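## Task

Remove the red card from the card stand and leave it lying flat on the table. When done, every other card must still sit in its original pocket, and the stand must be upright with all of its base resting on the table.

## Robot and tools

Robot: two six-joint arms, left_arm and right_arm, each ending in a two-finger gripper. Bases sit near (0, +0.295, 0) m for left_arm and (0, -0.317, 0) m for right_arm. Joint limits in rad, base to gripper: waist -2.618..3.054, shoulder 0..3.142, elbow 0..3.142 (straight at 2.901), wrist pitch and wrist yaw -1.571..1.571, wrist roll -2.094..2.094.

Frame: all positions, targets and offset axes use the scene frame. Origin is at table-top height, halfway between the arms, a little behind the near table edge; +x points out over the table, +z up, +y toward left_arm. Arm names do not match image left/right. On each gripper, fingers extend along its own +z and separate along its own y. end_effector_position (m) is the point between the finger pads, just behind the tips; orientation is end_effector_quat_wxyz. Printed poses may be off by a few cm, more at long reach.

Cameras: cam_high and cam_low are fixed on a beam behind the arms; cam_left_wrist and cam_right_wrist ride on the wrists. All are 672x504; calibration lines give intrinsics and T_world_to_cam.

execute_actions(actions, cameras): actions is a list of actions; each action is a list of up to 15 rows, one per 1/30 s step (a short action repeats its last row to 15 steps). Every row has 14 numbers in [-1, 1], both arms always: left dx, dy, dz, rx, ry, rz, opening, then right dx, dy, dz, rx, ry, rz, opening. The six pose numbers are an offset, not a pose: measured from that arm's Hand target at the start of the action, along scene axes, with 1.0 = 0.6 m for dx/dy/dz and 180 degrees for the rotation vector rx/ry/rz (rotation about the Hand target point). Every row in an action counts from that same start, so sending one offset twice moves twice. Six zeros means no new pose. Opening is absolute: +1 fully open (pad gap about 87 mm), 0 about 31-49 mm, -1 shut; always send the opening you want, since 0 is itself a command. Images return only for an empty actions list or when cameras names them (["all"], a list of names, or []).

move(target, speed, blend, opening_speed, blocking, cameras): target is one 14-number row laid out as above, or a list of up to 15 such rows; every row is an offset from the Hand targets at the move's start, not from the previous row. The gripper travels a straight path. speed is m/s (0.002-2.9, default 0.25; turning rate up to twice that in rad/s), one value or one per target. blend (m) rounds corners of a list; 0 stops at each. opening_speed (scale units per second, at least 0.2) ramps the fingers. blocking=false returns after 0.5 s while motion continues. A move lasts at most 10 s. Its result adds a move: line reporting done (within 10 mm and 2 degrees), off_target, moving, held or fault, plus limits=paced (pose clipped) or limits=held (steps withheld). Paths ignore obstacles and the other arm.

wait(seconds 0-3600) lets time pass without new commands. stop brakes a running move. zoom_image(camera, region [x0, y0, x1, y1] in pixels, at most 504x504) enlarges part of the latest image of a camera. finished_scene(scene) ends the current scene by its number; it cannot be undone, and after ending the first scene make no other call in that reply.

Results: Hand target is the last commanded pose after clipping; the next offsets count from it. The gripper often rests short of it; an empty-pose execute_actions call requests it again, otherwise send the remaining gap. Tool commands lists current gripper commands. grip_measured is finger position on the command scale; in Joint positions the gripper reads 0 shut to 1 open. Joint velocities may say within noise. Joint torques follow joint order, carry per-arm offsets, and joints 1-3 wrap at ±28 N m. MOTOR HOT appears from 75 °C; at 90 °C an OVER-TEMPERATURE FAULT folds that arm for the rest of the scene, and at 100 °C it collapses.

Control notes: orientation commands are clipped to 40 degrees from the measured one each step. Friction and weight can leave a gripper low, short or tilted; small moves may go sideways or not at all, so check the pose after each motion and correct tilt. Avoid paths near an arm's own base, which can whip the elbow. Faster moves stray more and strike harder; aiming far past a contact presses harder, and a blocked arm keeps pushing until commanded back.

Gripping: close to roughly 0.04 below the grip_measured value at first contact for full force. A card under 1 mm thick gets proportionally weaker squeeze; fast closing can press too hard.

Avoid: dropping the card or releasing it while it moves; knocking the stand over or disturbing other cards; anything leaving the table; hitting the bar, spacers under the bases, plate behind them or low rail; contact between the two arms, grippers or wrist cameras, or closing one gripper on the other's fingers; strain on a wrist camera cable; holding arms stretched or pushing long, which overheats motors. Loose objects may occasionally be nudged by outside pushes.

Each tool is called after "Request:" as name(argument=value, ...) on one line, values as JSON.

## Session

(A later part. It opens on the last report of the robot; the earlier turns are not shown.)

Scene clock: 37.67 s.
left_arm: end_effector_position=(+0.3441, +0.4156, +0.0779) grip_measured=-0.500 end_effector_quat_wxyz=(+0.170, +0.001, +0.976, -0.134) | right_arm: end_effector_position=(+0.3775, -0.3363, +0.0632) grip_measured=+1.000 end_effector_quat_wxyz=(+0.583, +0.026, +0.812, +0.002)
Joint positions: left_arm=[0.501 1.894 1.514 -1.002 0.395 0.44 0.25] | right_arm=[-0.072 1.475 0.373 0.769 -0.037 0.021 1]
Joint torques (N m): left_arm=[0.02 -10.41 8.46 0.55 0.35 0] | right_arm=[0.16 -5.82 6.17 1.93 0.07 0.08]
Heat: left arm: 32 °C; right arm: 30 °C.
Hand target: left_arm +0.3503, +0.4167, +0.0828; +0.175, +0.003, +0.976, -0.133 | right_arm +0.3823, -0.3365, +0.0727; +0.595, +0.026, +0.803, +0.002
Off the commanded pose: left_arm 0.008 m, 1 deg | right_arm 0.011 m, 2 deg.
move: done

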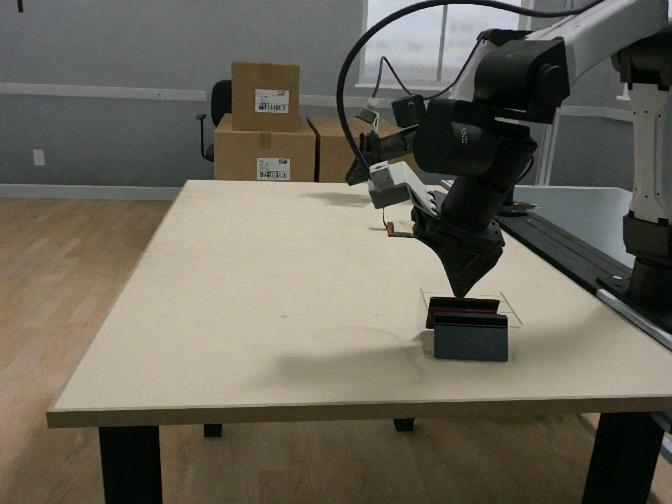

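Request:
move(target=[0.002,0,-0.018,0,0,0,-0.5,0,0,0,0,0,0,1], speed=0.05, cameras=["cam_low","cam_left_wrist"])

Request:
zoom_image(camera="cam_low", region=[410, 270, 530, 370])

Request:
zoom_image(camera="cam_left_wrist", region=[260, 180, 440, 380])

Scene clock: 39.63 s.
left_arm: end_effector_position=(+0.3466, +0.4169, +0.0780) grip_measured=-0.500 end_effector_quat_wxyz=(+0.174, +0.002, +0.976, -0.131) | right_arm: end_effector_position=(+0.3775, -0.3363, +0.0632) grip_measured=+1.000 end_effector_quat_wxyz=(+0.583, +0.026, +0.812, +0.002)
Joint positions: left_arm=[0.501 1.894 1.514 -0.991 0.395 0.44 0.25] | right_arm=[-0.072 1.475 0.373 0.769 -0.037 0.021 1]
Joint torques (N m): left_arm=[-0.47 -9.13 6.05 0.84 0.36 -0.02] | right_arm=[0.25 -5.97 6.27 1.91 0.05 0.06]
Heat: left arm: 32 °C; right arm: 30 °C.
Hand target: left_arm +0.3515, +0.4167, +0.0719; +0.175, +0.003, +0.976, -0.133 | right_arm +0.3823, -0.3365, +0.0727; +0.595, +0.026, +0.803, +0.002
Off the commanded pose: left_arm 0.008 m, 0 deg | right_arm 0.011 m, 2 deg.
move: done
cam_left_wrist: T_world_to_cam=[[-0.03668, -0.97141, 0.23456, 0.39809], [-0.92738, 0.12054, 0.35416, 0.28173], [-0.37231, -0.20453, -0.90529, 0.43368]] pos_world=[0.43734, 0.44145, 0.19945]

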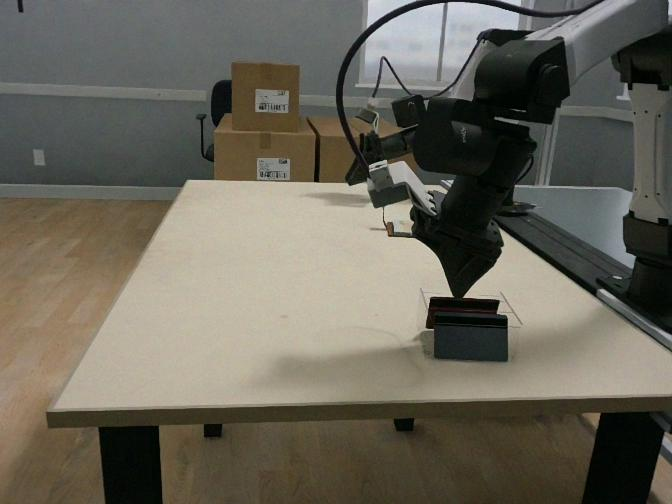

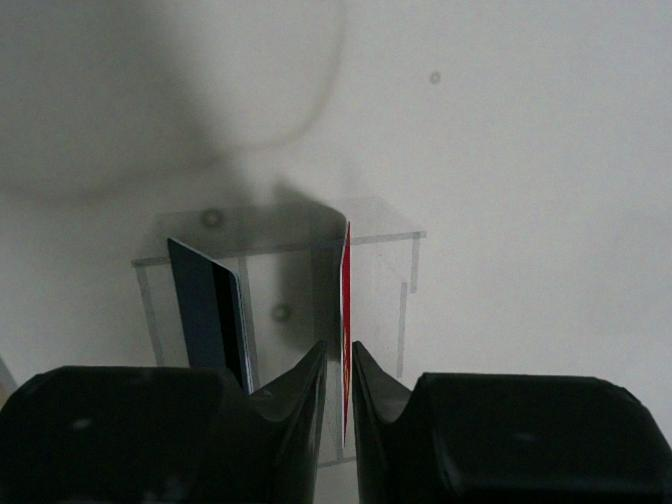

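Scaled by 4.200.

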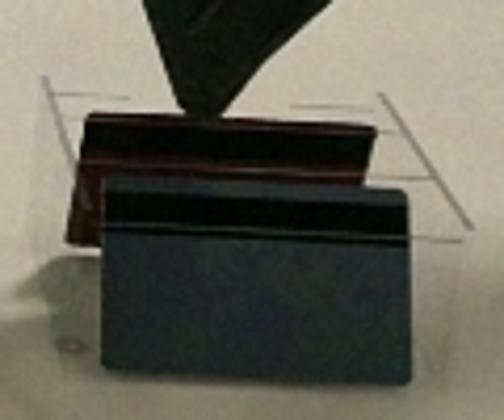

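Scaled by 2.520.

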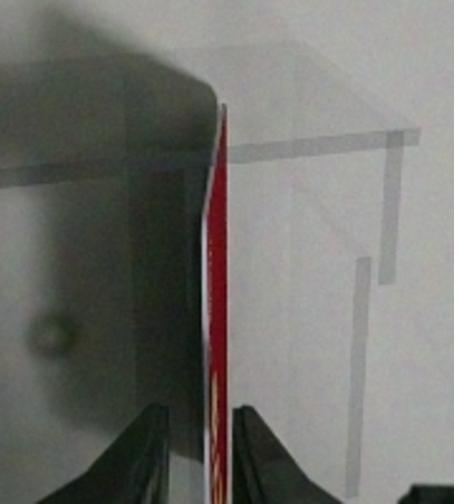

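Request:
move(target=[0,-0.001,-0.005,0,0,0,-0.5,0,0,0,0,0,0,1], speed=0.05)

Scene clock: 40.60 s.
left_arm: end_effector_position=(+0.3492, +0.4182, +0.0781) grip_measured=-0.500 end_effector_quat_wxyz=(+0.180, +0.003, +0.975, -0.128) | right_arm: end_effector_position=(+0.3775, -0.3363, +0.0632) grip_measured=+1.000 end_effector_quat_wxyz=(+0.583, +0.026, +0.812, +0.002)
Joint positions: left_arm=[0.501 1.894 1.514 -0.979 0.395 0.44 0.25] | right_arm=[-0.072 1.475 0.373 0.769 -0.037 0.021 1]
Joint torques (N m): left_arm=[-0.34 -9.22 5.22 0.85 0.36 -0.04] | right_arm=[0.24 -5.94 6.28 1.94 0.07 0.04]
Heat: left arm: 32 °C; right arm: 30 °C.
Hand target: left_arm +0.3516, +0.4161, +0.0690; +0.175, +0.003, +0.976, -0.133 | right_arm +0.3823, -0.3365, +0.0727; +0.595, +0.026, +0.803, +0.002
Off the commanded pose: left_arm 0.010 m, 1 deg | right_arm 0.011 m, 2 deg.
move: done

Request:
move(target=[-0.004,-0.003,-0.006,0,0,0,-0.5,0,0,0,0,0,0,1], speed=0.05, cameras=["cam_low"])

Request:
zoom_image(camera="cam_low", region=[410, 270, 530, 370])

Scene clock: 42.13 s.
left_arm: end_effector_position=(+0.3458, +0.4165, +0.0707) grip_measured=-0.500 end_effector_quat_wxyz=(+0.175, +0.002, +0.976, -0.131) | right_arm: end_effector_position=(+0.3775, -0.3363, +0.0632) grip_measured=+1.000 end_effector_quat_wxyz=(+0.583, +0.026, +0.812, +0.002)
Joint positions: left_arm=[0.501 1.894 1.485 -0.96 0.395 0.44 0.25] | right_arm=[-0.072 1.475 0.373 0.769 -0.037 0.021 1]
Joint torques (N m): left_arm=[-0.49 -9.94 5.5 0.85 0.33 -0.07] | right_arm=[0.23 -5.93 6.34 1.95 0.08 0.06]
Heat: left arm: 32 °C; right arm: 30 °C.
Hand target: left_arm +0.3491, +0.4143, +0.0653; +0.175, +0.003, +0.976, -0.133 | right_arm +0.3823, -0.3365, +0.0727; +0.595, +0.026, +0.803, +0.002
Off the commanded pose: left_arm 0.007 m, 0 deg | right_arm 0.011 m, 2 deg.
move: done

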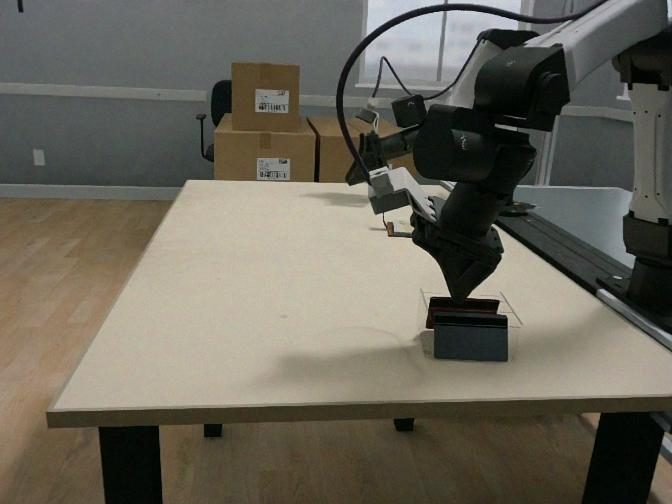

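Scaled by 4.200.

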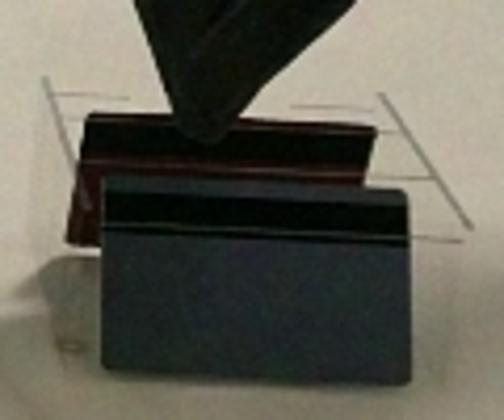

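Request:
move(target=[[-0.002,0.004,0.06,0,0,0,-0.5,0,0,0,0,0,0,1],[-0.002,0.004,0.0075,0,0,0,-0.5,0,0,0,0,0,0,1]], speed=0.1, cameras=["cam_low","cam_left_wrist"])

Request:
zoom_image(camera="cam_low", region=[410, 270, 530, 370])

Request:
zoom_image(camera="cam_left_wrist", region=[260, 180, 440, 380])

Scene clock: 47.07 s.
left_arm: end_effector_position=(+0.3452, +0.4162, +0.0744) grip_measured=-0.500 end_effector_quat_wxyz=(+0.173, +0.001, +0.976, -0.132) | right_arm: end_effector_position=(+0.3775, -0.3363, +0.0632) grip_measured=+1.000 end_effector_quat_wxyz=(+0.583, +0.026, +0.812, +0.002)
Joint positions: left_arm=[0.501 1.894 1.5 -0.981 0.395 0.44 0.25] | right_arm=[-0.072 1.475 0.373 0.769 -0.037 0.021 1]
Joint torques (N m): left_arm=[0.1 -10.15 5.5 0.88 0.32 0.01] | right_arm=[0.17 -6.06 6.15 1.92 0.06 0.1]
Heat: left arm: 33 °C; right arm: 31 °C.
Hand target: left_arm +0.3479, +0.4166, +0.0698; +0.175, +0.003, +0.976, -0.133 | right_arm +0.3823, -0.3365, +0.0727; +0.595, +0.026, +0.803, +0.002
Off the commanded pose: left_arm 0.005 m, 0 deg | right_arm 0.011 m, 2 deg.
move: done
cam_left_wrist: T_world_to_cam=[[-0.03543, -0.97094, 0.23669, 0.39734], [-0.92607, 0.12093, 0.35745, 0.28091], [-0.37569, -0.20652, -0.90344, 0.43157]] pos_world=[0.43635, 0.44095, 0.19545]

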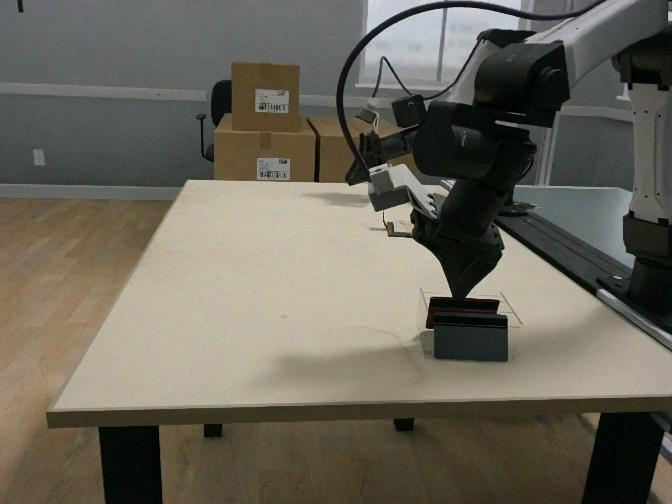

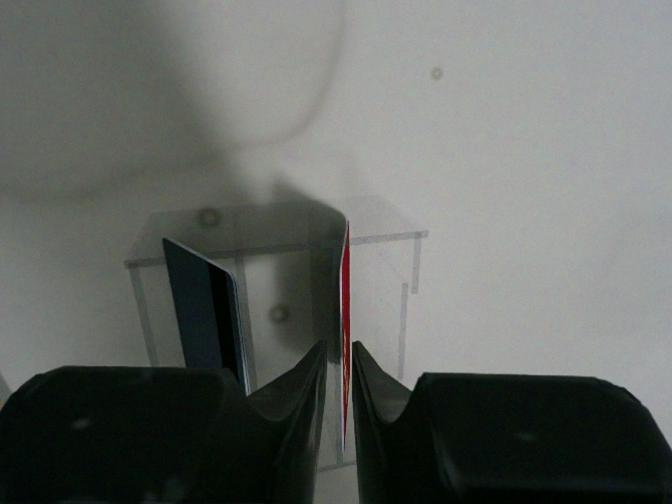

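Scaled by 4.200.

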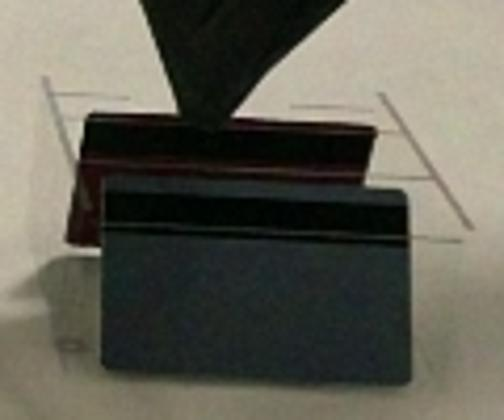

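Scaled by 2.520.

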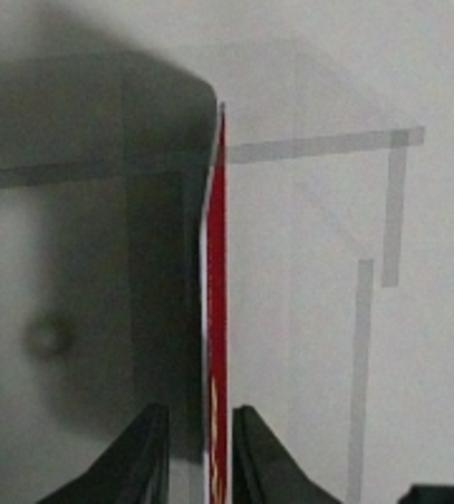

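Tip ~3 mm below the card top. Close.

Request:
move(target=[0,0,0,0,0,0,-1,0,0,0,0,0,0,1], opening_speed=0.4, cameras=["cam_low","cam_left_wrist"])

Request:
zoom_image(camera="cam_left_wrist", region=[260, 180, 440, 380])

Scene clock: 49.20 s.
left_arm: end_effector_position=(+0.3454, +0.4162, +0.0744) grip_measured=-0.995 end_effector_quat_wxyz=(+0.173, +0.002, +0.976, -0.132) | right_arm: end_effector_position=(+0.3775, -0.3363, +0.0632) grip_measured=+1.000 end_effector_quat_wxyz=(+0.583, +0.026, +0.812, +0.002)
Joint positions: left_arm=[0.501 1.894 1.5 -0.98 0.395 0.44 0.003] | right_arm=[-0.072 1.475 0.373 0.769 -0.037 0.021 1]
Joint torques (N m): left_arm=[0.05 -10.19 5.44 0.84 0.35 0.01] | right_arm=[0.13 -5.85 6.24 1.92 0.06 0.09]
Heat: left arm: 33 °C; right arm: 31 °C.
Hand target: left_arm +0.3479, +0.4166, +0.0698; +0.175, +0.003, +0.975, -0.133 | right_arm +0.3823, -0.3365, +0.0727; +0.595, +0.026, +0.803, +0.002
Off the commanded pose: left_arm 0.005 m, 0 deg | right_arm 0.011 m, 2 deg.
move: done
cam_left_wrist: T_world_to_cam=[[-0.03576, -0.97095, 0.23661, 0.39758], [-0.92637, 0.12103, 0.35663, 0.2812], [-0.37491, -0.20643, -0.90379, 0.43141]] pos_world=[0.43645, 0.44105, 0.19555]

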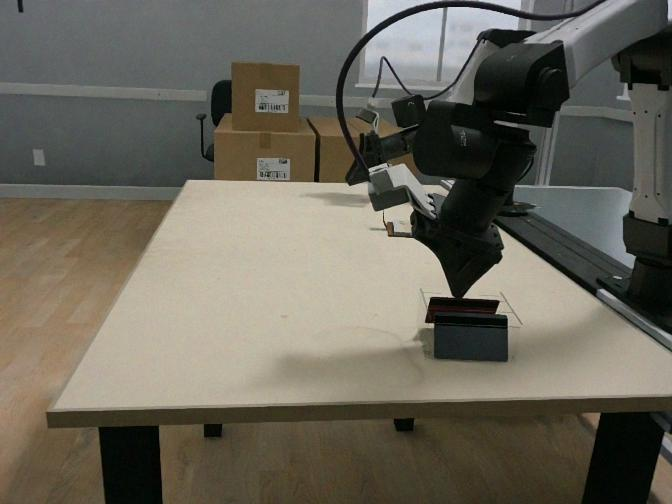

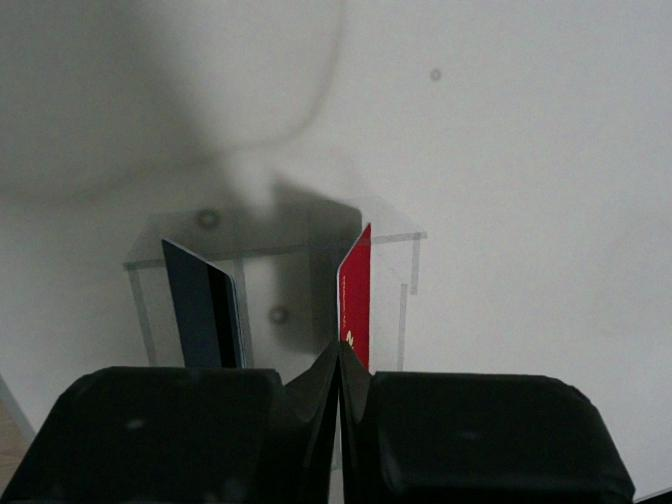

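Scaled by 2.520.

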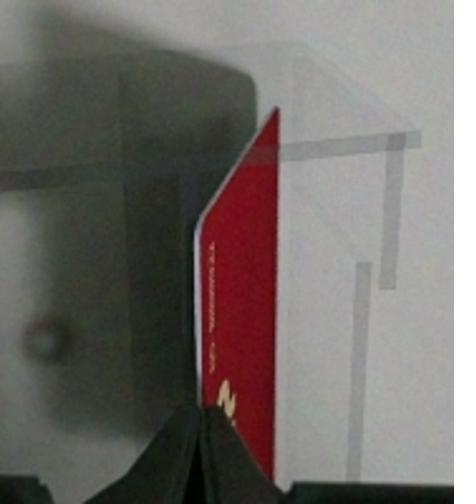

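Request:
move(target=[0,0,0.1,0,0,0,-1,0,0,0,0,0,0,1], speed=0.1, cameras=["cam_low","cam_left_wrist"])

Scene clock: 53.23 s.
left_arm: end_effector_position=(+0.3432, +0.4150, +0.1205) grip_measured=-0.999 end_effector_quat_wxyz=(+0.164, -0.001, +0.977, -0.137) | right_arm: end_effector_position=(+0.3775, -0.3363, +0.0632) grip_measured=+1.000 end_effector_quat_wxyz=(+0.583, +0.026, +0.812, +0.002)
Joint positions: left_arm=[0.501 1.894 1.684 -1.186 0.395 0.44 0] | right_arm=[-0.072 1.475 0.373 0.769 -0.037 0.021 1]
Joint torques (N m): left_arm=[0.14 -11.62 8.39 0.52 0.32 0.07] | right_arm=[0.32 -5.86 6.17 1.91 0.06 0.07]
Heat: left arm: 33 °C; right arm: 31 °C.
Hand target: left_arm +0.3479, +0.4166, +0.1299; +0.175, +0.003, +0.975, -0.133 | right_arm +0.3823, -0.3365, +0.0727; +0.595, +0.026, +0.803, +0.002
Off the commanded pose: left_arm 0.011 m, 1 deg | right_arm 0.011 m, 2 deg.
move: off_target (left_arm)
cam_left_wrist: T_world_to_cam=[[-0.03105, -0.96853, 0.24694, 0.38151], [-0.91932, 0.12463, 0.37326, 0.25701], [-0.39229, -0.21543, -0.89426, 0.48048]] pos_world=[0.43661, 0.44099, 0.23953]

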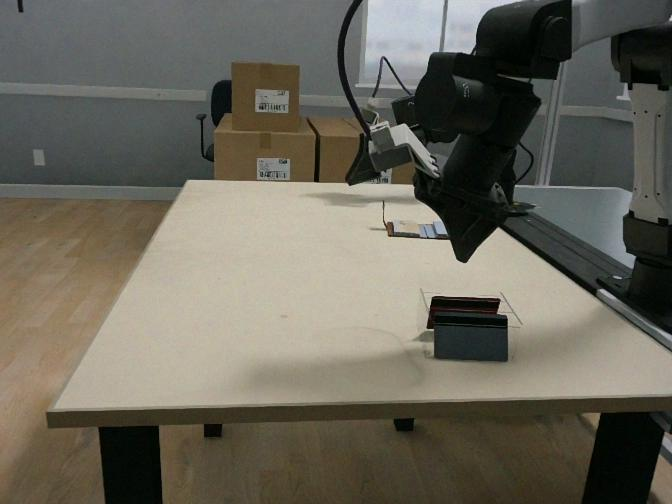

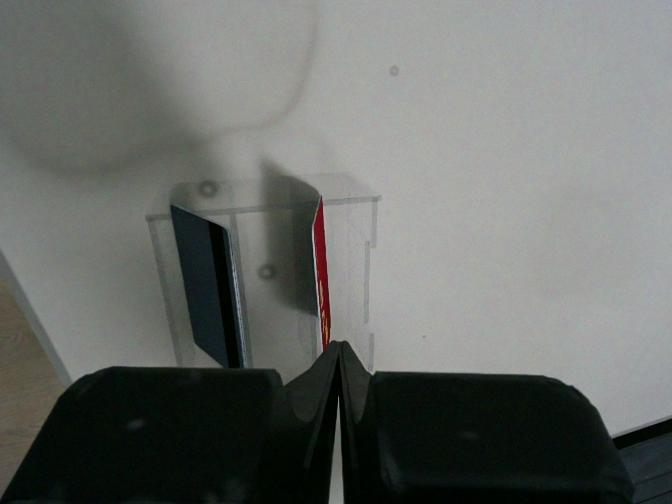

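Request:
zoom_image(camera="cam_left_wrist", region=[130, 160, 400, 380])

Request:
zoom_image(camera="cam_low", region=[400, 270, 540, 375])

Request:
execute_actions(actions=[], cameras=["cam_high"])

Request:
zoom_image(camera="cam_high", region=[440, 270, 620, 410])

Scaled by 1.867.

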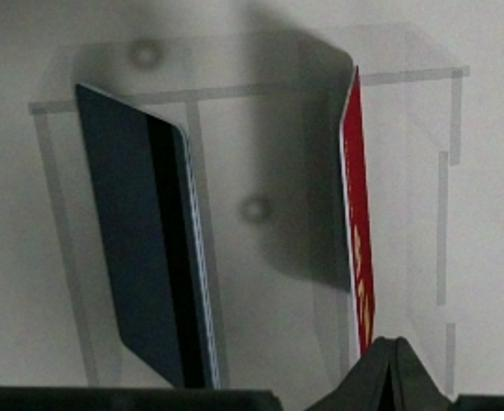

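Scaled by 3.600.

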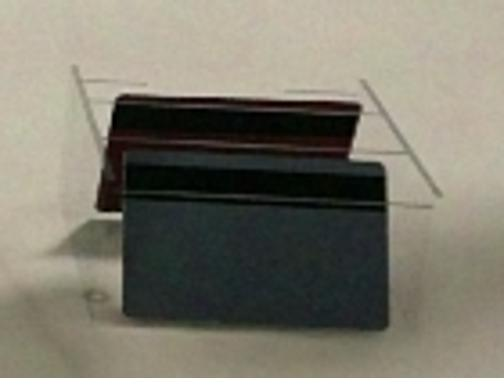

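Scene clock: 53.87 s.
left_arm: end_effector_position=(+0.3430, +0.4149, +0.1205) grip_measured=-0.999 end_effector_quat_wxyz=(+0.163, -0.001, +0.977, -0.137) | right_arm: end_effector_position=(+0.3775, -0.3363, +0.0632) grip_measured=+1.000 end_effector_quat_wxyz=(+0.583, +0.026, +0.812, +0.002)
Joint positions: left_arm=[0.501 1.894 1.684 -1.186 0.395 0.44 0] | right_arm=[-0.072 1.475 0.373 0.769 -0.037 0.021 1]
Joint velocities: within noise
Joint torques (N m): left_arm=[0.17 -11.51 8.49 0.55 0.34 0.01] | right_arm=[0.27 -5.93 6.08 1.94 0.05 0.11]
Heat: left arm: 34 °C; right arm: 31 °C.
Hand target: left_arm +0.3479, +0.4166, +0.1298; +0.175, +0.003, +0.976, -0.133 | right_arm +0.3823, -0.3365, +0.0727; +0.595, +0.026, +0.803, +0.002
Tool commands: left_gripper/opening=-1.0 right_gripper/opening=+1.0
Off the commanded pose: left_arm 0.011 m, 1 deg | right_arm 0.011 m, 2 deg.
Images, in order (width x height): cam_high 672x504.

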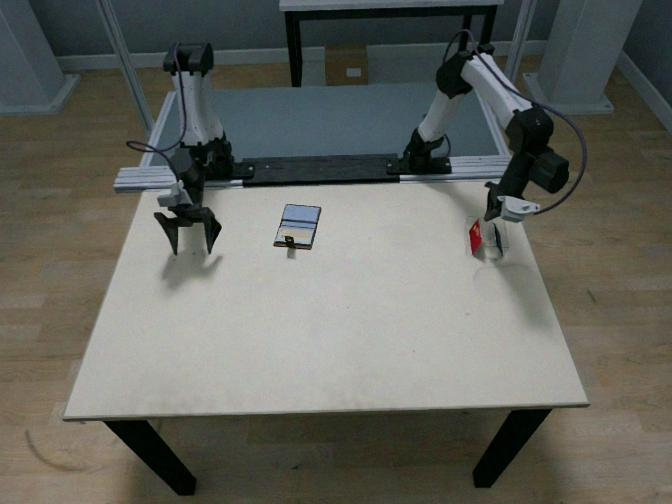

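Scaled by 2.800.

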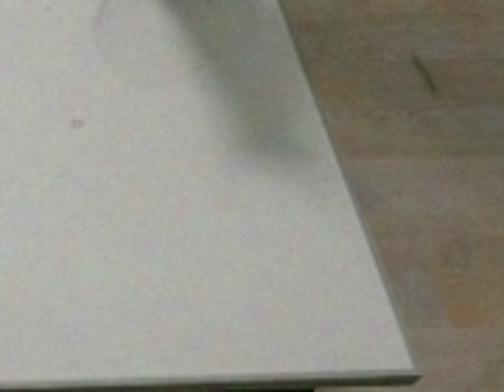

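Request:
move(target=[[-0.003,0.030,0,0.166,0,0.034,-1,0,0,0,0,0,0,1],[-0.003,0.030,-0.0995,0.166,0,0.034,-1,0,0,0,0,0,0,1]], speed=[0.15,0.1], cameras=["cam_low","cam_left_wrist"])

Request:
zoom_image(camera="cam_low", region=[400, 240, 540, 375])

Scene clock: 62.17 s.
left_arm: end_effector_position=(+0.3419, +0.4351, +0.0649) grip_measured=-0.999 end_effector_quat_wxyz=(+0.161, -0.001, +0.979, +0.126) | right_arm: end_effector_position=(+0.3775, -0.3363, +0.0632) grip_measured=+1.000 end_effector_quat_wxyz=(+0.583, +0.026, +0.812, +0.002)
Joint positions: left_arm=[0.308 1.756 1.275 -0.707 -0.148 0.31 0] | right_arm=[-0.072 1.475 0.373 0.769 -0.037 0.021 1]
Joint torques (N m): left_arm=[-0.43 -11.7 5.67 1.18 -0.03 -0.12] | right_arm=[0.32 -5.82 6.26 1.93 0.04 0.09]
Heat: left arm: 35 °C; right arm: 31 °C.
Hand target: left_arm +0.3462, +0.4346, +0.0701; +0.175, -0.004, +0.976, +0.132 | right_arm +0.3823, -0.3365, +0.0727; +0.595, +0.026, +0.803, +0.002
Off the commanded pose: left_arm 0.007 m, 2 deg | right_arm 0.011 m, 2 deg.
move: done
cam_left_wrist: T_world_to_cam=[[0.05537, -0.9623, -0.26628, 0.41572], [-0.91526, -0.1555, 0.37164, 0.39467], [-0.39903, 0.22314, -0.88937, 0.24583]] pos_world=[0.4363, 0.40657, 0.18265]

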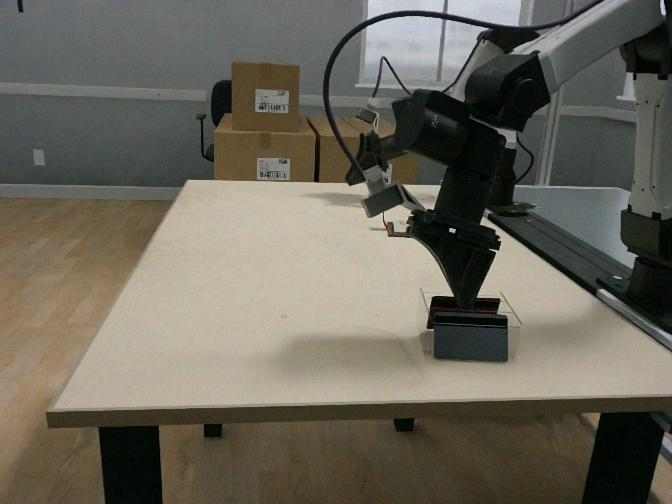

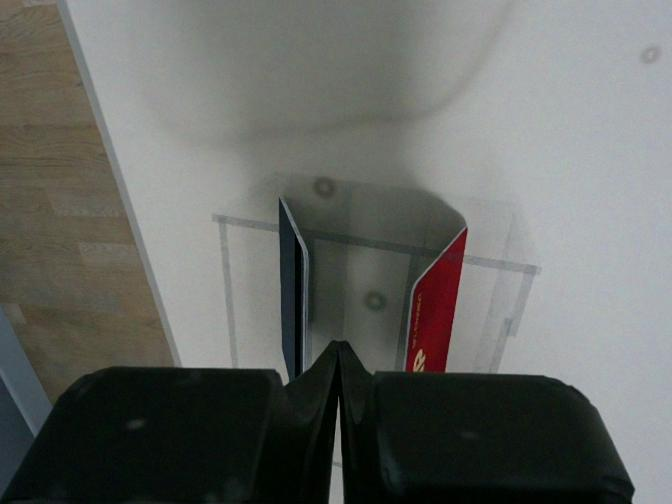

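Scaled by 3.600.

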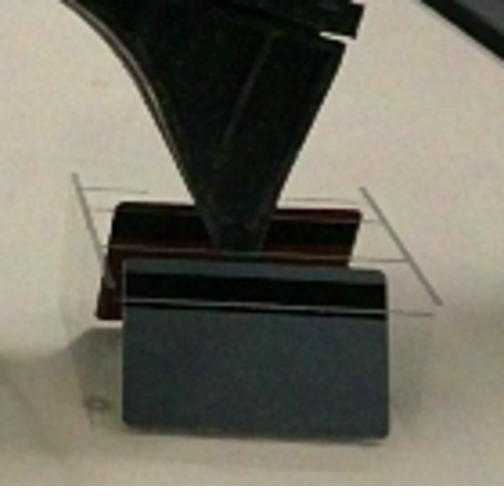

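Request:
move(target=[0,0,0.0165,0,0,0,-1,0,0,0,0,0,0,1], speed=0.05)

Scene clock: 64.17 s.
left_arm: end_effector_position=(+0.3399, +0.4345, +0.0644) grip_measured=-0.999 end_effector_quat_wxyz=(+0.157, -0.001, +0.980, +0.124) | right_arm: end_effector_position=(+0.3775, -0.3363, +0.0632) grip_measured=+1.000 end_effector_quat_wxyz=(+0.583, +0.026, +0.812, +0.002)
Joint positions: left_arm=[0.308 1.756 1.275 -0.715 -0.148 0.31 0] | right_arm=[-0.072 1.475 0.373 0.769 -0.037 0.021 1]
Joint torques (N m): left_arm=[-0.39 -12.37 7.88 0.92 -0.06 -0.12] | right_arm=[0.21 -5.93 6.19 1.9 0.05 0.09]
Heat: left arm: 36 °C; right arm: 31 °C.
Hand target: left_arm +0.3462, +0.4346, +0.0801; +0.176, -0.004, +0.976, +0.132 | right_arm +0.3823, -0.3365, +0.0727; +0.595, +0.026, +0.803, +0.002
Off the commanded pose: left_arm 0.017 m, 2 deg | right_arm 0.011 m, 2 deg.
move: off_target (left_arm)

Request:
move(target=[0,0,0.006,0,0,0,-1,0,0,0,0,0,0,1], speed=0.05)

Scene clock: 65.47 s.
left_arm: end_effector_position=(+0.3366, +0.4335, +0.0637) grip_measured=-0.999 end_effector_quat_wxyz=(+0.150, +0.000, +0.981, +0.122) | right_arm: end_effector_position=(+0.3775, -0.3363, +0.0632) grip_measured=+1.000 end_effector_quat_wxyz=(+0.583, +0.026, +0.812, +0.002)
Joint positions: left_arm=[0.308 1.756 1.275 -0.729 -0.148 0.31 0] | right_arm=[-0.072 1.475 0.373 0.769 -0.037 0.021 1]
Joint torques (N m): left_arm=[-0.49 -12.98 8.77 0.88 0 -0.1] | right_arm=[0.24 -5.82 6.24 1.91 0.07 0.05]
Heat: left arm: 36 °C; right arm: 31 °C.
Hand target: left_arm +0.3462, +0.4346, +0.0836; +0.175, -0.004, +0.976, +0.132 | right_arm +0.3823, -0.3365, +0.0727; +0.595, +0.026, +0.803, +0.002
Off the commanded pose: left_arm 0.022 m, 3 deg | right_arm 0.011 m, 2 deg.
move: off_target (left_arm)

Request:
move(target=[[0,0,0.07,0,0,0,-1,0,0,0,0,0,0,1],[0,0,-0.0065,0,0,0,-1,0,0,0,0,0,0,1]], speed=0.12)

Scene clock: 68.30 s.
left_arm: end_effector_position=(+0.3421, +0.4351, +0.0748) grip_measured=-0.999 end_effector_quat_wxyz=(+0.161, -0.001, +0.979, +0.126) | right_arm: end_effector_position=(+0.3775, -0.3363, +0.0632) grip_measured=+1.000 end_effector_quat_wxyz=(+0.583, +0.026, +0.812, +0.002)
Joint positions: left_arm=[0.308 1.748 1.305 -0.744 -0.148 0.31 0] | right_arm=[-0.072 1.475 0.373 0.769 -0.037 0.021 1]
Joint torques (N m): left_arm=[-0.51 -11.69 5.6 1.18 -0.07 -0.11] | right_arm=[0.39 -5.9 6.17 1.93 0.05 0.08]
Heat: left arm: 37 °C; right arm: 31 °C.
Hand target: left_arm +0.3463, +0.4346, +0.0799; +0.176, -0.004, +0.976, +0.132 | right_arm +0.3823, -0.3365, +0.0727; +0.595, +0.026, +0.803, +0.002
Off the commanded pose: left_arm 0.006 m, 2 deg | right_arm 0.011 m, 2 deg.
move: done

Request:
move(target=[0,-0.067,-0.0005,0,0,0,-1,0,0,0,0,0,0,1], speed=0.08, cameras=["cam_low","cam_left_wrist"])

Request:
zoom_image(camera="cam_low", region=[400, 240, 540, 375])

Scene clock: 70.30 s.
left_arm: end_effector_position=(+0.3451, +0.3964, +0.0663) grip_measured=-0.999 end_effector_quat_wxyz=(+0.155, +0.000, +0.980, +0.128) | right_arm: end_effector_position=(+0.3775, -0.3363, +0.0632) grip_measured=+1.000 end_effector_quat_wxyz=(+0.583, +0.026, +0.812, +0.002)
Joint positions: left_arm=[0.191 1.748 1.274 -0.743 -0.196 0.203 0] | right_arm=[-0.072 1.475 0.373 0.769 -0.037 0.021 1]
Joint torques (N m): left_arm=[-0.44 -14.32 5.38 0.95 -0.07 -0.08] | right_arm=[0.2 -5.9 6.11 1.96 0.06 0.09]
Heat: left arm: 37 °C; right arm: 31 °C.
Hand target: left_arm +0.3462, +0.3944, +0.0795; +0.175, -0.004, +0.976, +0.132 | right_arm +0.3823, -0.3365, +0.0727; +0.595, +0.026, +0.803, +0.002
Off the commanded pose: left_arm 0.013 m, 3 deg | right_arm 0.011 m, 2 deg.
move: off_target (left_arm)
cam_left_wrist: T_world_to_cam=[[0.05095, -0.96122, -0.27105, 0.38011], [-0.91094, -0.15598, 0.38192, 0.38903], [-0.40939, 0.22745, -0.88355, 0.25848]] pos_world=[0.44083, 0.36725, 0.18283]

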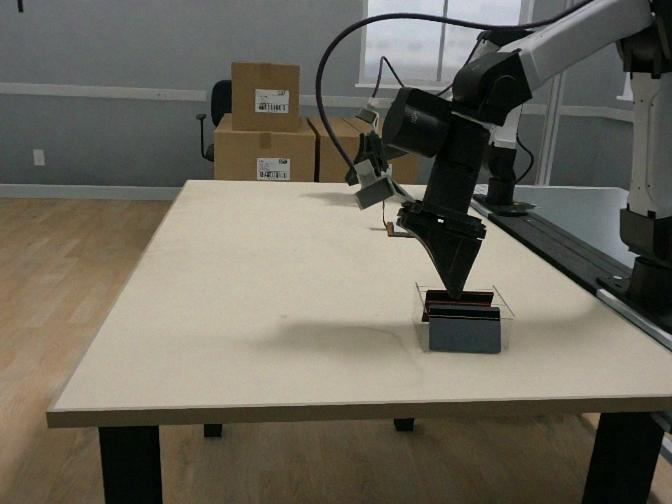

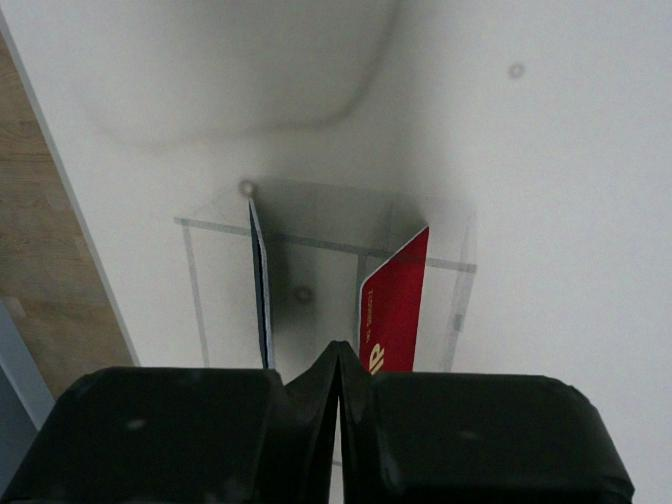

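Scaled by 3.600.

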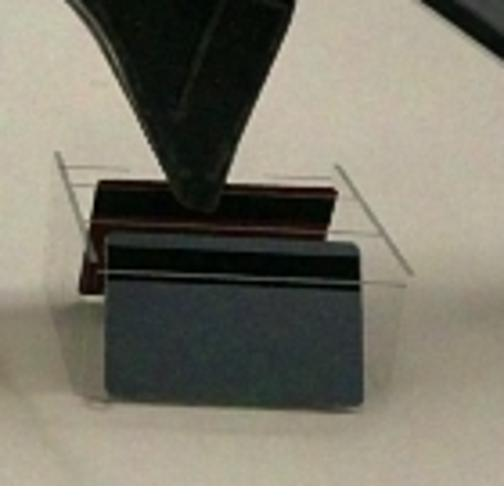

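Request:
move(target=[[0,0.003,0.07,0,0,0,-1,0,0,0,0,0,0,1],[0.0097,-0.029,0.07,-0.083,0,-0.017,0.0,0,0,0,0,0,0,1],[0.0097,-0.029,0,-0.083,0,-0.017,0.0,0,0,0,0,0,0,1]], speed=[0.15,0.15,0.12], cameras=["cam_low","cam_left_wrist"])

Request:
zoom_image(camera="cam_low", region=[400, 240, 540, 375])

Scene clock: 79.10 s.
left_arm: end_effector_position=(+0.3491, +0.3751, +0.0853) grip_measured=+0.000 end_effector_quat_wxyz=(+0.176, -0.002, +0.984, +0.002) | right_arm: end_effector_position=(+0.3775, -0.3363, +0.0632) grip_measured=+1.000 end_effector_quat_wxyz=(+0.583, +0.026, +0.812, +0.002)
Joint positions: left_arm=[0.262 1.736 1.358 -0.848 0.078 0.219 0.5] | right_arm=[-0.072 1.475 0.373 0.769 -0.037 0.021 1]
Joint torques (N m): left_arm=[0.83 -8.31 5.68 1.13 0.26 0.11] | right_arm=[0.17 -5.96 6.2 1.92 0.05 0.08]
Heat: left arm: 37 °C; right arm: 31 °C.
Hand target: left_arm +0.3520, +0.3770, +0.0795; +0.177, -0.001, +0.984, +0.000 | right_arm +0.3823, -0.3365, +0.0727; +0.595, +0.026, +0.803, +0.002
Off the commanded pose: left_arm 0.007 m, 0 deg | right_arm 0.011 m, 2 deg.
move: done
cam_left_wrist: T_world_to_cam=[[0.01873, -0.99951, -0.02496, 0.36918], [-0.92982, -0.02659, 0.36705, 0.34142], [-0.36754, 0.01633, -0.92987, 0.35026]] pos_world=[0.43928, 0.37236, 0.20959]

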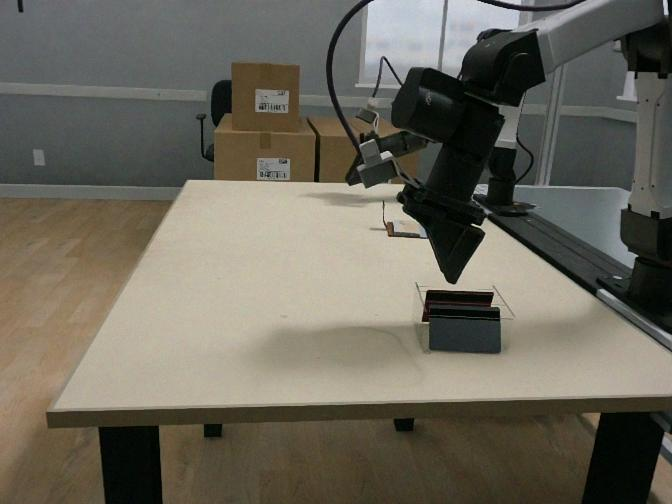

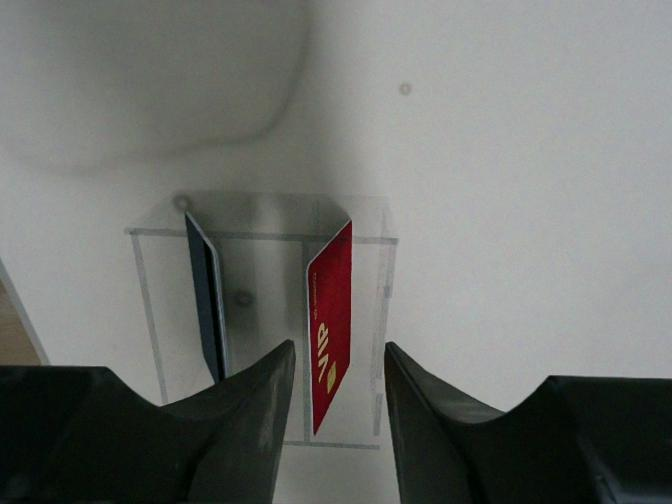

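Scaled by 3.600.

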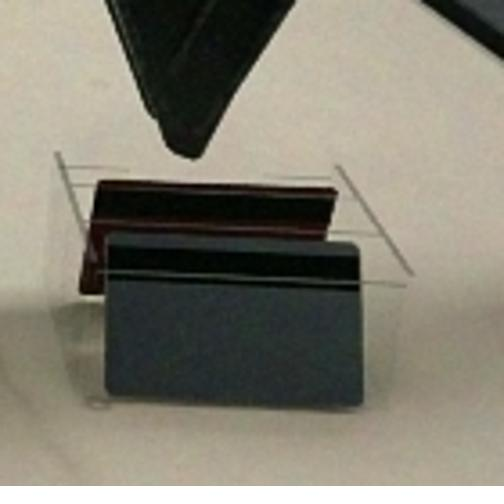

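Request:
move(target=[[0,0,0.07,0,0,0,0,0,0,0,0,0,0,1],[0,0,-0.0187,0,0,0,0,0,0,0,0,0,0,1]], speed=0.12, cameras=["cam_low","cam_left_wrist"])

Request:
zoom_image(camera="cam_low", region=[400, 240, 540, 375])

Scene clock: 82.23 s.
left_arm: end_effector_position=(+0.3496, +0.3752, +0.0768) grip_measured=+0.000 end_effector_quat_wxyz=(+0.180, -0.002, +0.984, +0.003) | right_arm: end_effector_position=(+0.3775, -0.3363, +0.0632) grip_measured=+1.000 end_effector_quat_wxyz=(+0.583, +0.026, +0.812, +0.002)
Joint positions: left_arm=[0.262 1.736 1.322 -0.804 0.078 0.219 0.5] | right_arm=[-0.072 1.475 0.373 0.769 -0.037 0.021 1]
Joint torques (N m): left_arm=[0.61 -7.79 5.63 1.21 0.22 0.12] | right_arm=[0.31 -6.02 6.27 1.95 0.03 0.05]
Heat: left arm: 37 °C; right arm: 31 °C.
Hand target: left_arm +0.3521, +0.3770, +0.0683; +0.177, +0.000, +0.984, +0.000 | right_arm +0.3823, -0.3365, +0.0727; +0.595, +0.026, +0.803, +0.002
Off the commanded pose: left_arm 0.009 m, 1 deg | right_arm 0.011 m, 2 deg.
move: done
cam_left_wrist: T_world_to_cam=[[0.01885, -0.99947, -0.02639, 0.36911], [-0.93268, -0.02708, 0.35968, 0.34685], [-0.3602, 0.01783, -0.9327, 0.33957]] pos_world=[0.43885, 0.37225, 0.2017]

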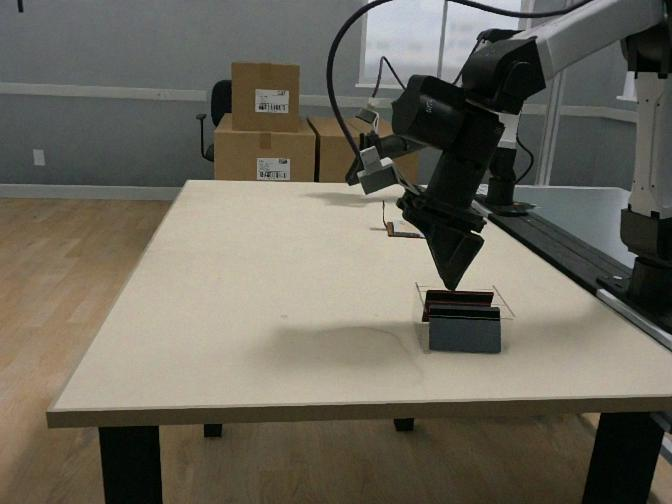

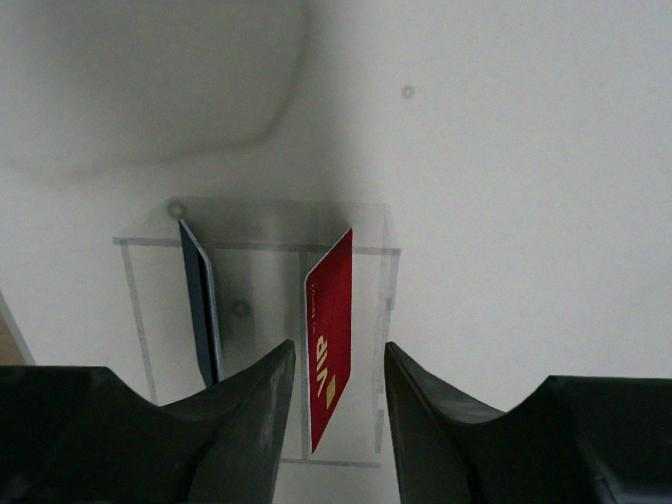

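Scaled by 3.600.

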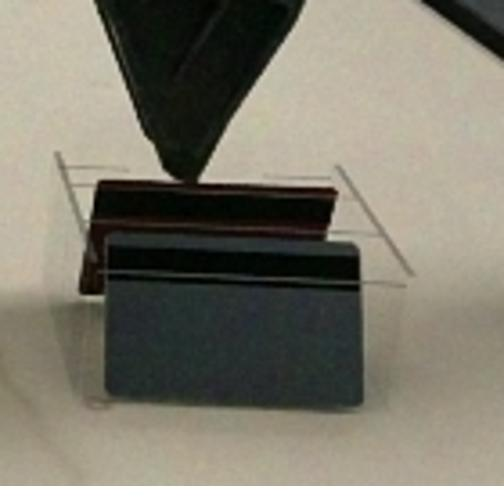

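Request:
move(target=[[0,0,0.088,0,0,0,0,0,0,0,0,0,0,1],[0,0,-0.0058,0,0,0,0,0,0,0,0,0,0,1],[0,0,-0.0058,0,0,0,-0.9,0,0,0,0,0,0,1]], speed=0.12, opening_speed=0.8, cameras=["cam_low","cam_left_wrist"])

Request:
zoom_image(camera="cam_low", region=[400, 240, 540, 375])

Scene clock: 87.13 s.
left_arm: end_effector_position=(+0.3503, +0.3756, +0.0720) grip_measured=-0.794 end_effector_quat_wxyz=(+0.179, -0.002, +0.984, +0.003) | right_arm: end_effector_position=(+0.3775, -0.3363, +0.0632) grip_measured=+1.000 end_effector_quat_wxyz=(+0.583, +0.026, +0.812, +0.002)
Joint positions: left_arm=[0.263 1.743 1.311 -0.788 0.078 0.221 0.103] | right_arm=[-0.072 1.475 0.373 0.769 -0.037 0.021 1]
Joint torques (N m): left_arm=[0.77 -8.12 5.56 1.11 0.22 0.15] | right_arm=[0.36 -5.9 6.24 1.93 0.09 0.07]
Heat: left arm: 36 °C; right arm: 31 °C.
Hand target: left_arm +0.3521, +0.3769, +0.0647; +0.177, +0.000, +0.984, -0.001 | right_arm +0.3823, -0.3365, +0.0727; +0.595, +0.026, +0.803, +0.002
Off the commanded pose: left_arm 0.007 m, 0 deg | right_arm 0.011 m, 2 deg.
move: done
cam_left_wrist: T_world_to_cam=[[0.01768, -0.9995, -0.02629, 0.36977], [-0.9322, -0.02598, 0.36101, 0.34848], [-0.36151, 0.01813, -0.93219, 0.33564]] pos_world=[0.43966, 0.37255, 0.1968]

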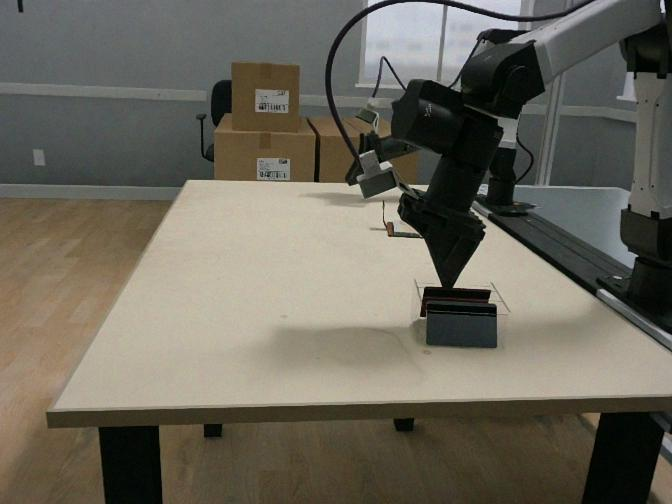

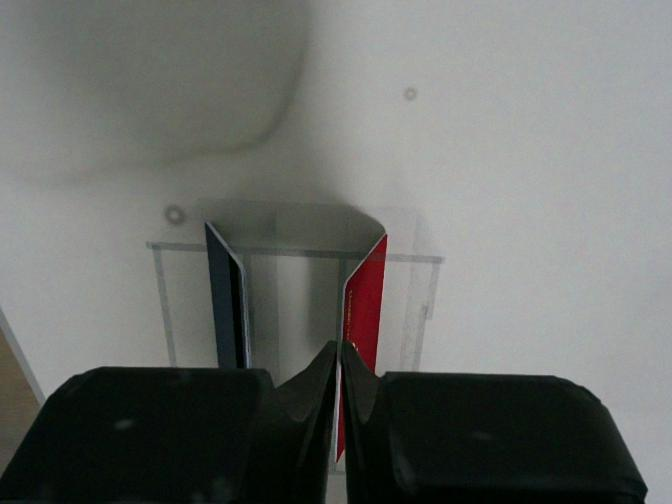

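Scaled by 3.600.

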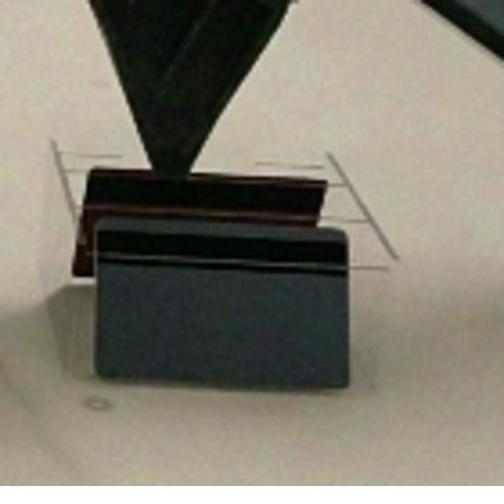

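Request:
move(target=[[0,0,0,0,0,0,-0.3,0,0,0,0,0,0,1],[0,-0.0235,0.088,0,0,0,0,0,0,0,0,0,0,1],[0,-0.0235,0.0022,0,0,0,0,0,0,0,0,0,0,1]], speed=0.12, cameras=["cam_low","cam_left_wrist"])

Request:
zoom_image(camera="cam_low", region=[400, 240, 540, 375])

Scene clock: 91.90 s.
left_arm: end_effector_position=(+0.3487, +0.3642, +0.0688) grip_measured=+0.000 end_effector_quat_wxyz=(+0.173, +0.000, +0.985, -0.002) | right_arm: end_effector_position=(+0.3775, -0.3363, +0.0632) grip_measured=+1.000 end_effector_quat_wxyz=(+0.583, +0.026, +0.812, +0.002)
Joint positions: left_arm=[0.234 1.743 1.301 -0.791 0.075 0.196 0.5] | right_arm=[-0.072 1.475 0.373 0.769 -0.037 0.021 1]
Joint torques (N m): left_arm=[-0.4 -9.33 5.63 1.16 0.14 -0.08] | right_arm=[0.2 -6 6.27 1.93 0.08 0.07]
Heat: left arm: 36 °C; right arm: 32 °C.
Hand target: left_arm +0.3520, +0.3629, +0.0661; +0.177, -0.001, +0.984, +0.000 | right_arm +0.3823, -0.3365, +0.0727; +0.595, +0.026, +0.803, +0.002
Off the commanded pose: left_arm 0.005 m, 1 deg | right_arm 0.011 m, 2 deg.
move: done; target 2's new opening was sent with left_arm's hand 0.016 m and 2 deg from that target
cam_left_wrist: T_world_to_cam=[[0.01282, -0.99975, -0.01822, 0.35955], [-0.92739, -0.0187, 0.37364, 0.34264], [-0.37389, 0.01211, -0.9274, 0.33843]] pos_world=[0.43969, 0.36177, 0.19239]

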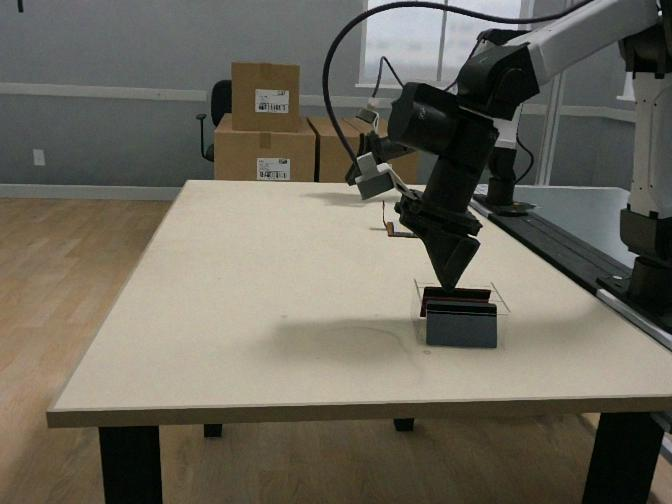

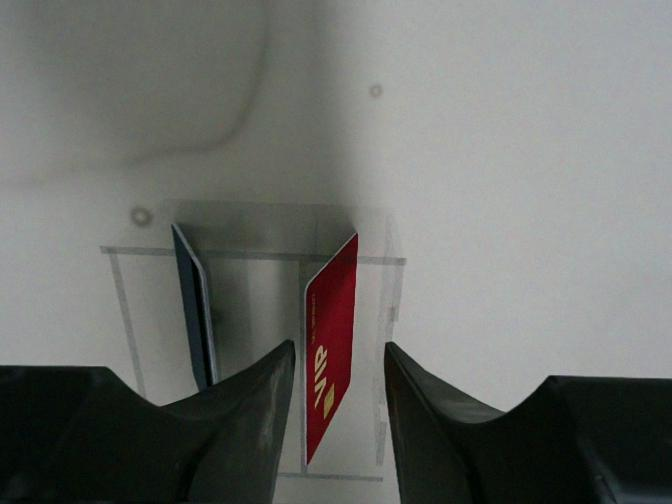

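Scaled by 3.600.

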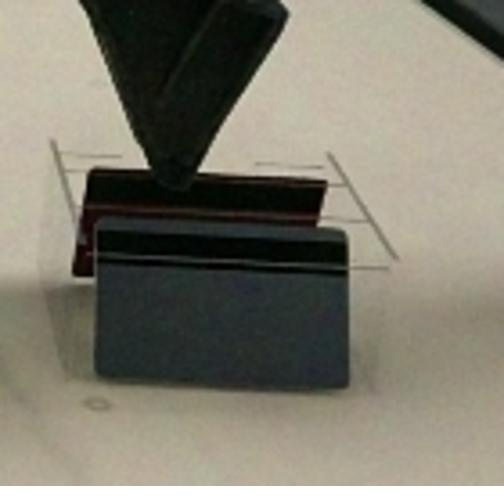

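Request:
move(target=[[0,-0.002,0.088,0,0,0,0,0,0,0,0,0,0,1],[0,-0.002,0.0088,0,0,0,0,0,0,0,0,0,0,1]], speed=0.12, cameras=["cam_low"])

Request:
zoom_image(camera="cam_low", region=[400, 240, 540, 375])

Scene clock: 95.87 s.
left_arm: end_effector_position=(+0.3483, +0.3640, +0.0724) grip_measured=+0.000 end_effector_quat_wxyz=(+0.170, -0.001, +0.985, -0.002) | right_arm: end_effector_position=(+0.3775, -0.3363, +0.0632) grip_measured=+1.000 end_effector_quat_wxyz=(+0.583, +0.026, +0.812, +0.002)
Joint positions: left_arm=[0.234 1.743 1.316 -0.811 0.075 0.194 0.5] | right_arm=[-0.072 1.475 0.373 0.769 -0.037 0.021 1]
Joint torques (N m): left_arm=[-0.68 -9.76 5.63 1.16 0.13 -0.08] | right_arm=[0.28 -5.93 6.26 1.91 0.08 0.1]
Heat: left arm: 36 °C; right arm: 32 °C.
Hand target: left_arm +0.3520, +0.3617, +0.0713; +0.177, +0.000, +0.984, +0.000 | right_arm +0.3823, -0.3365, +0.0727; +0.595, +0.026, +0.803, +0.002
Off the commanded pose: left_arm 0.005 m, 1 deg | right_arm 0.011 m, 2 deg.
move: done

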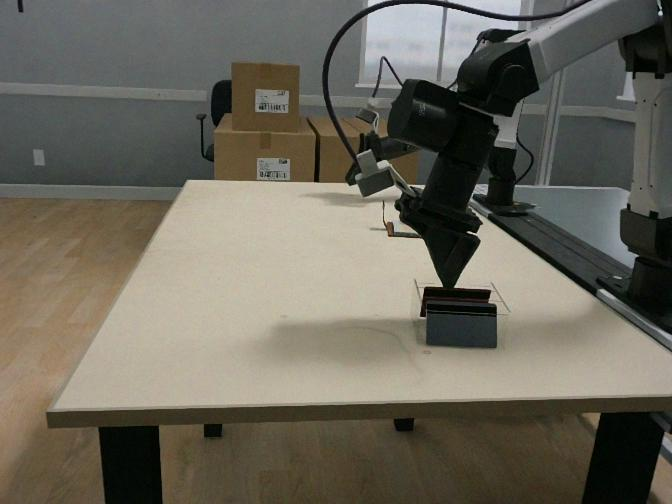

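Scaled by 3.600.

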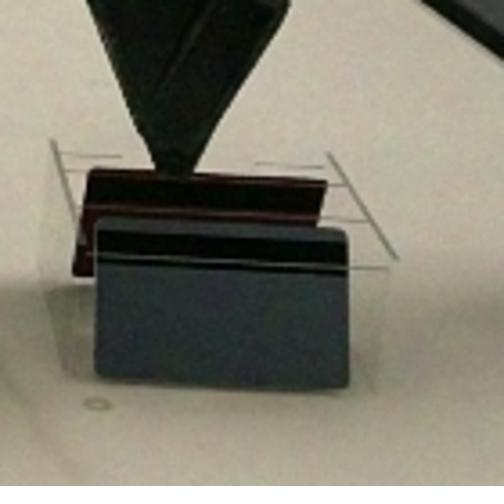

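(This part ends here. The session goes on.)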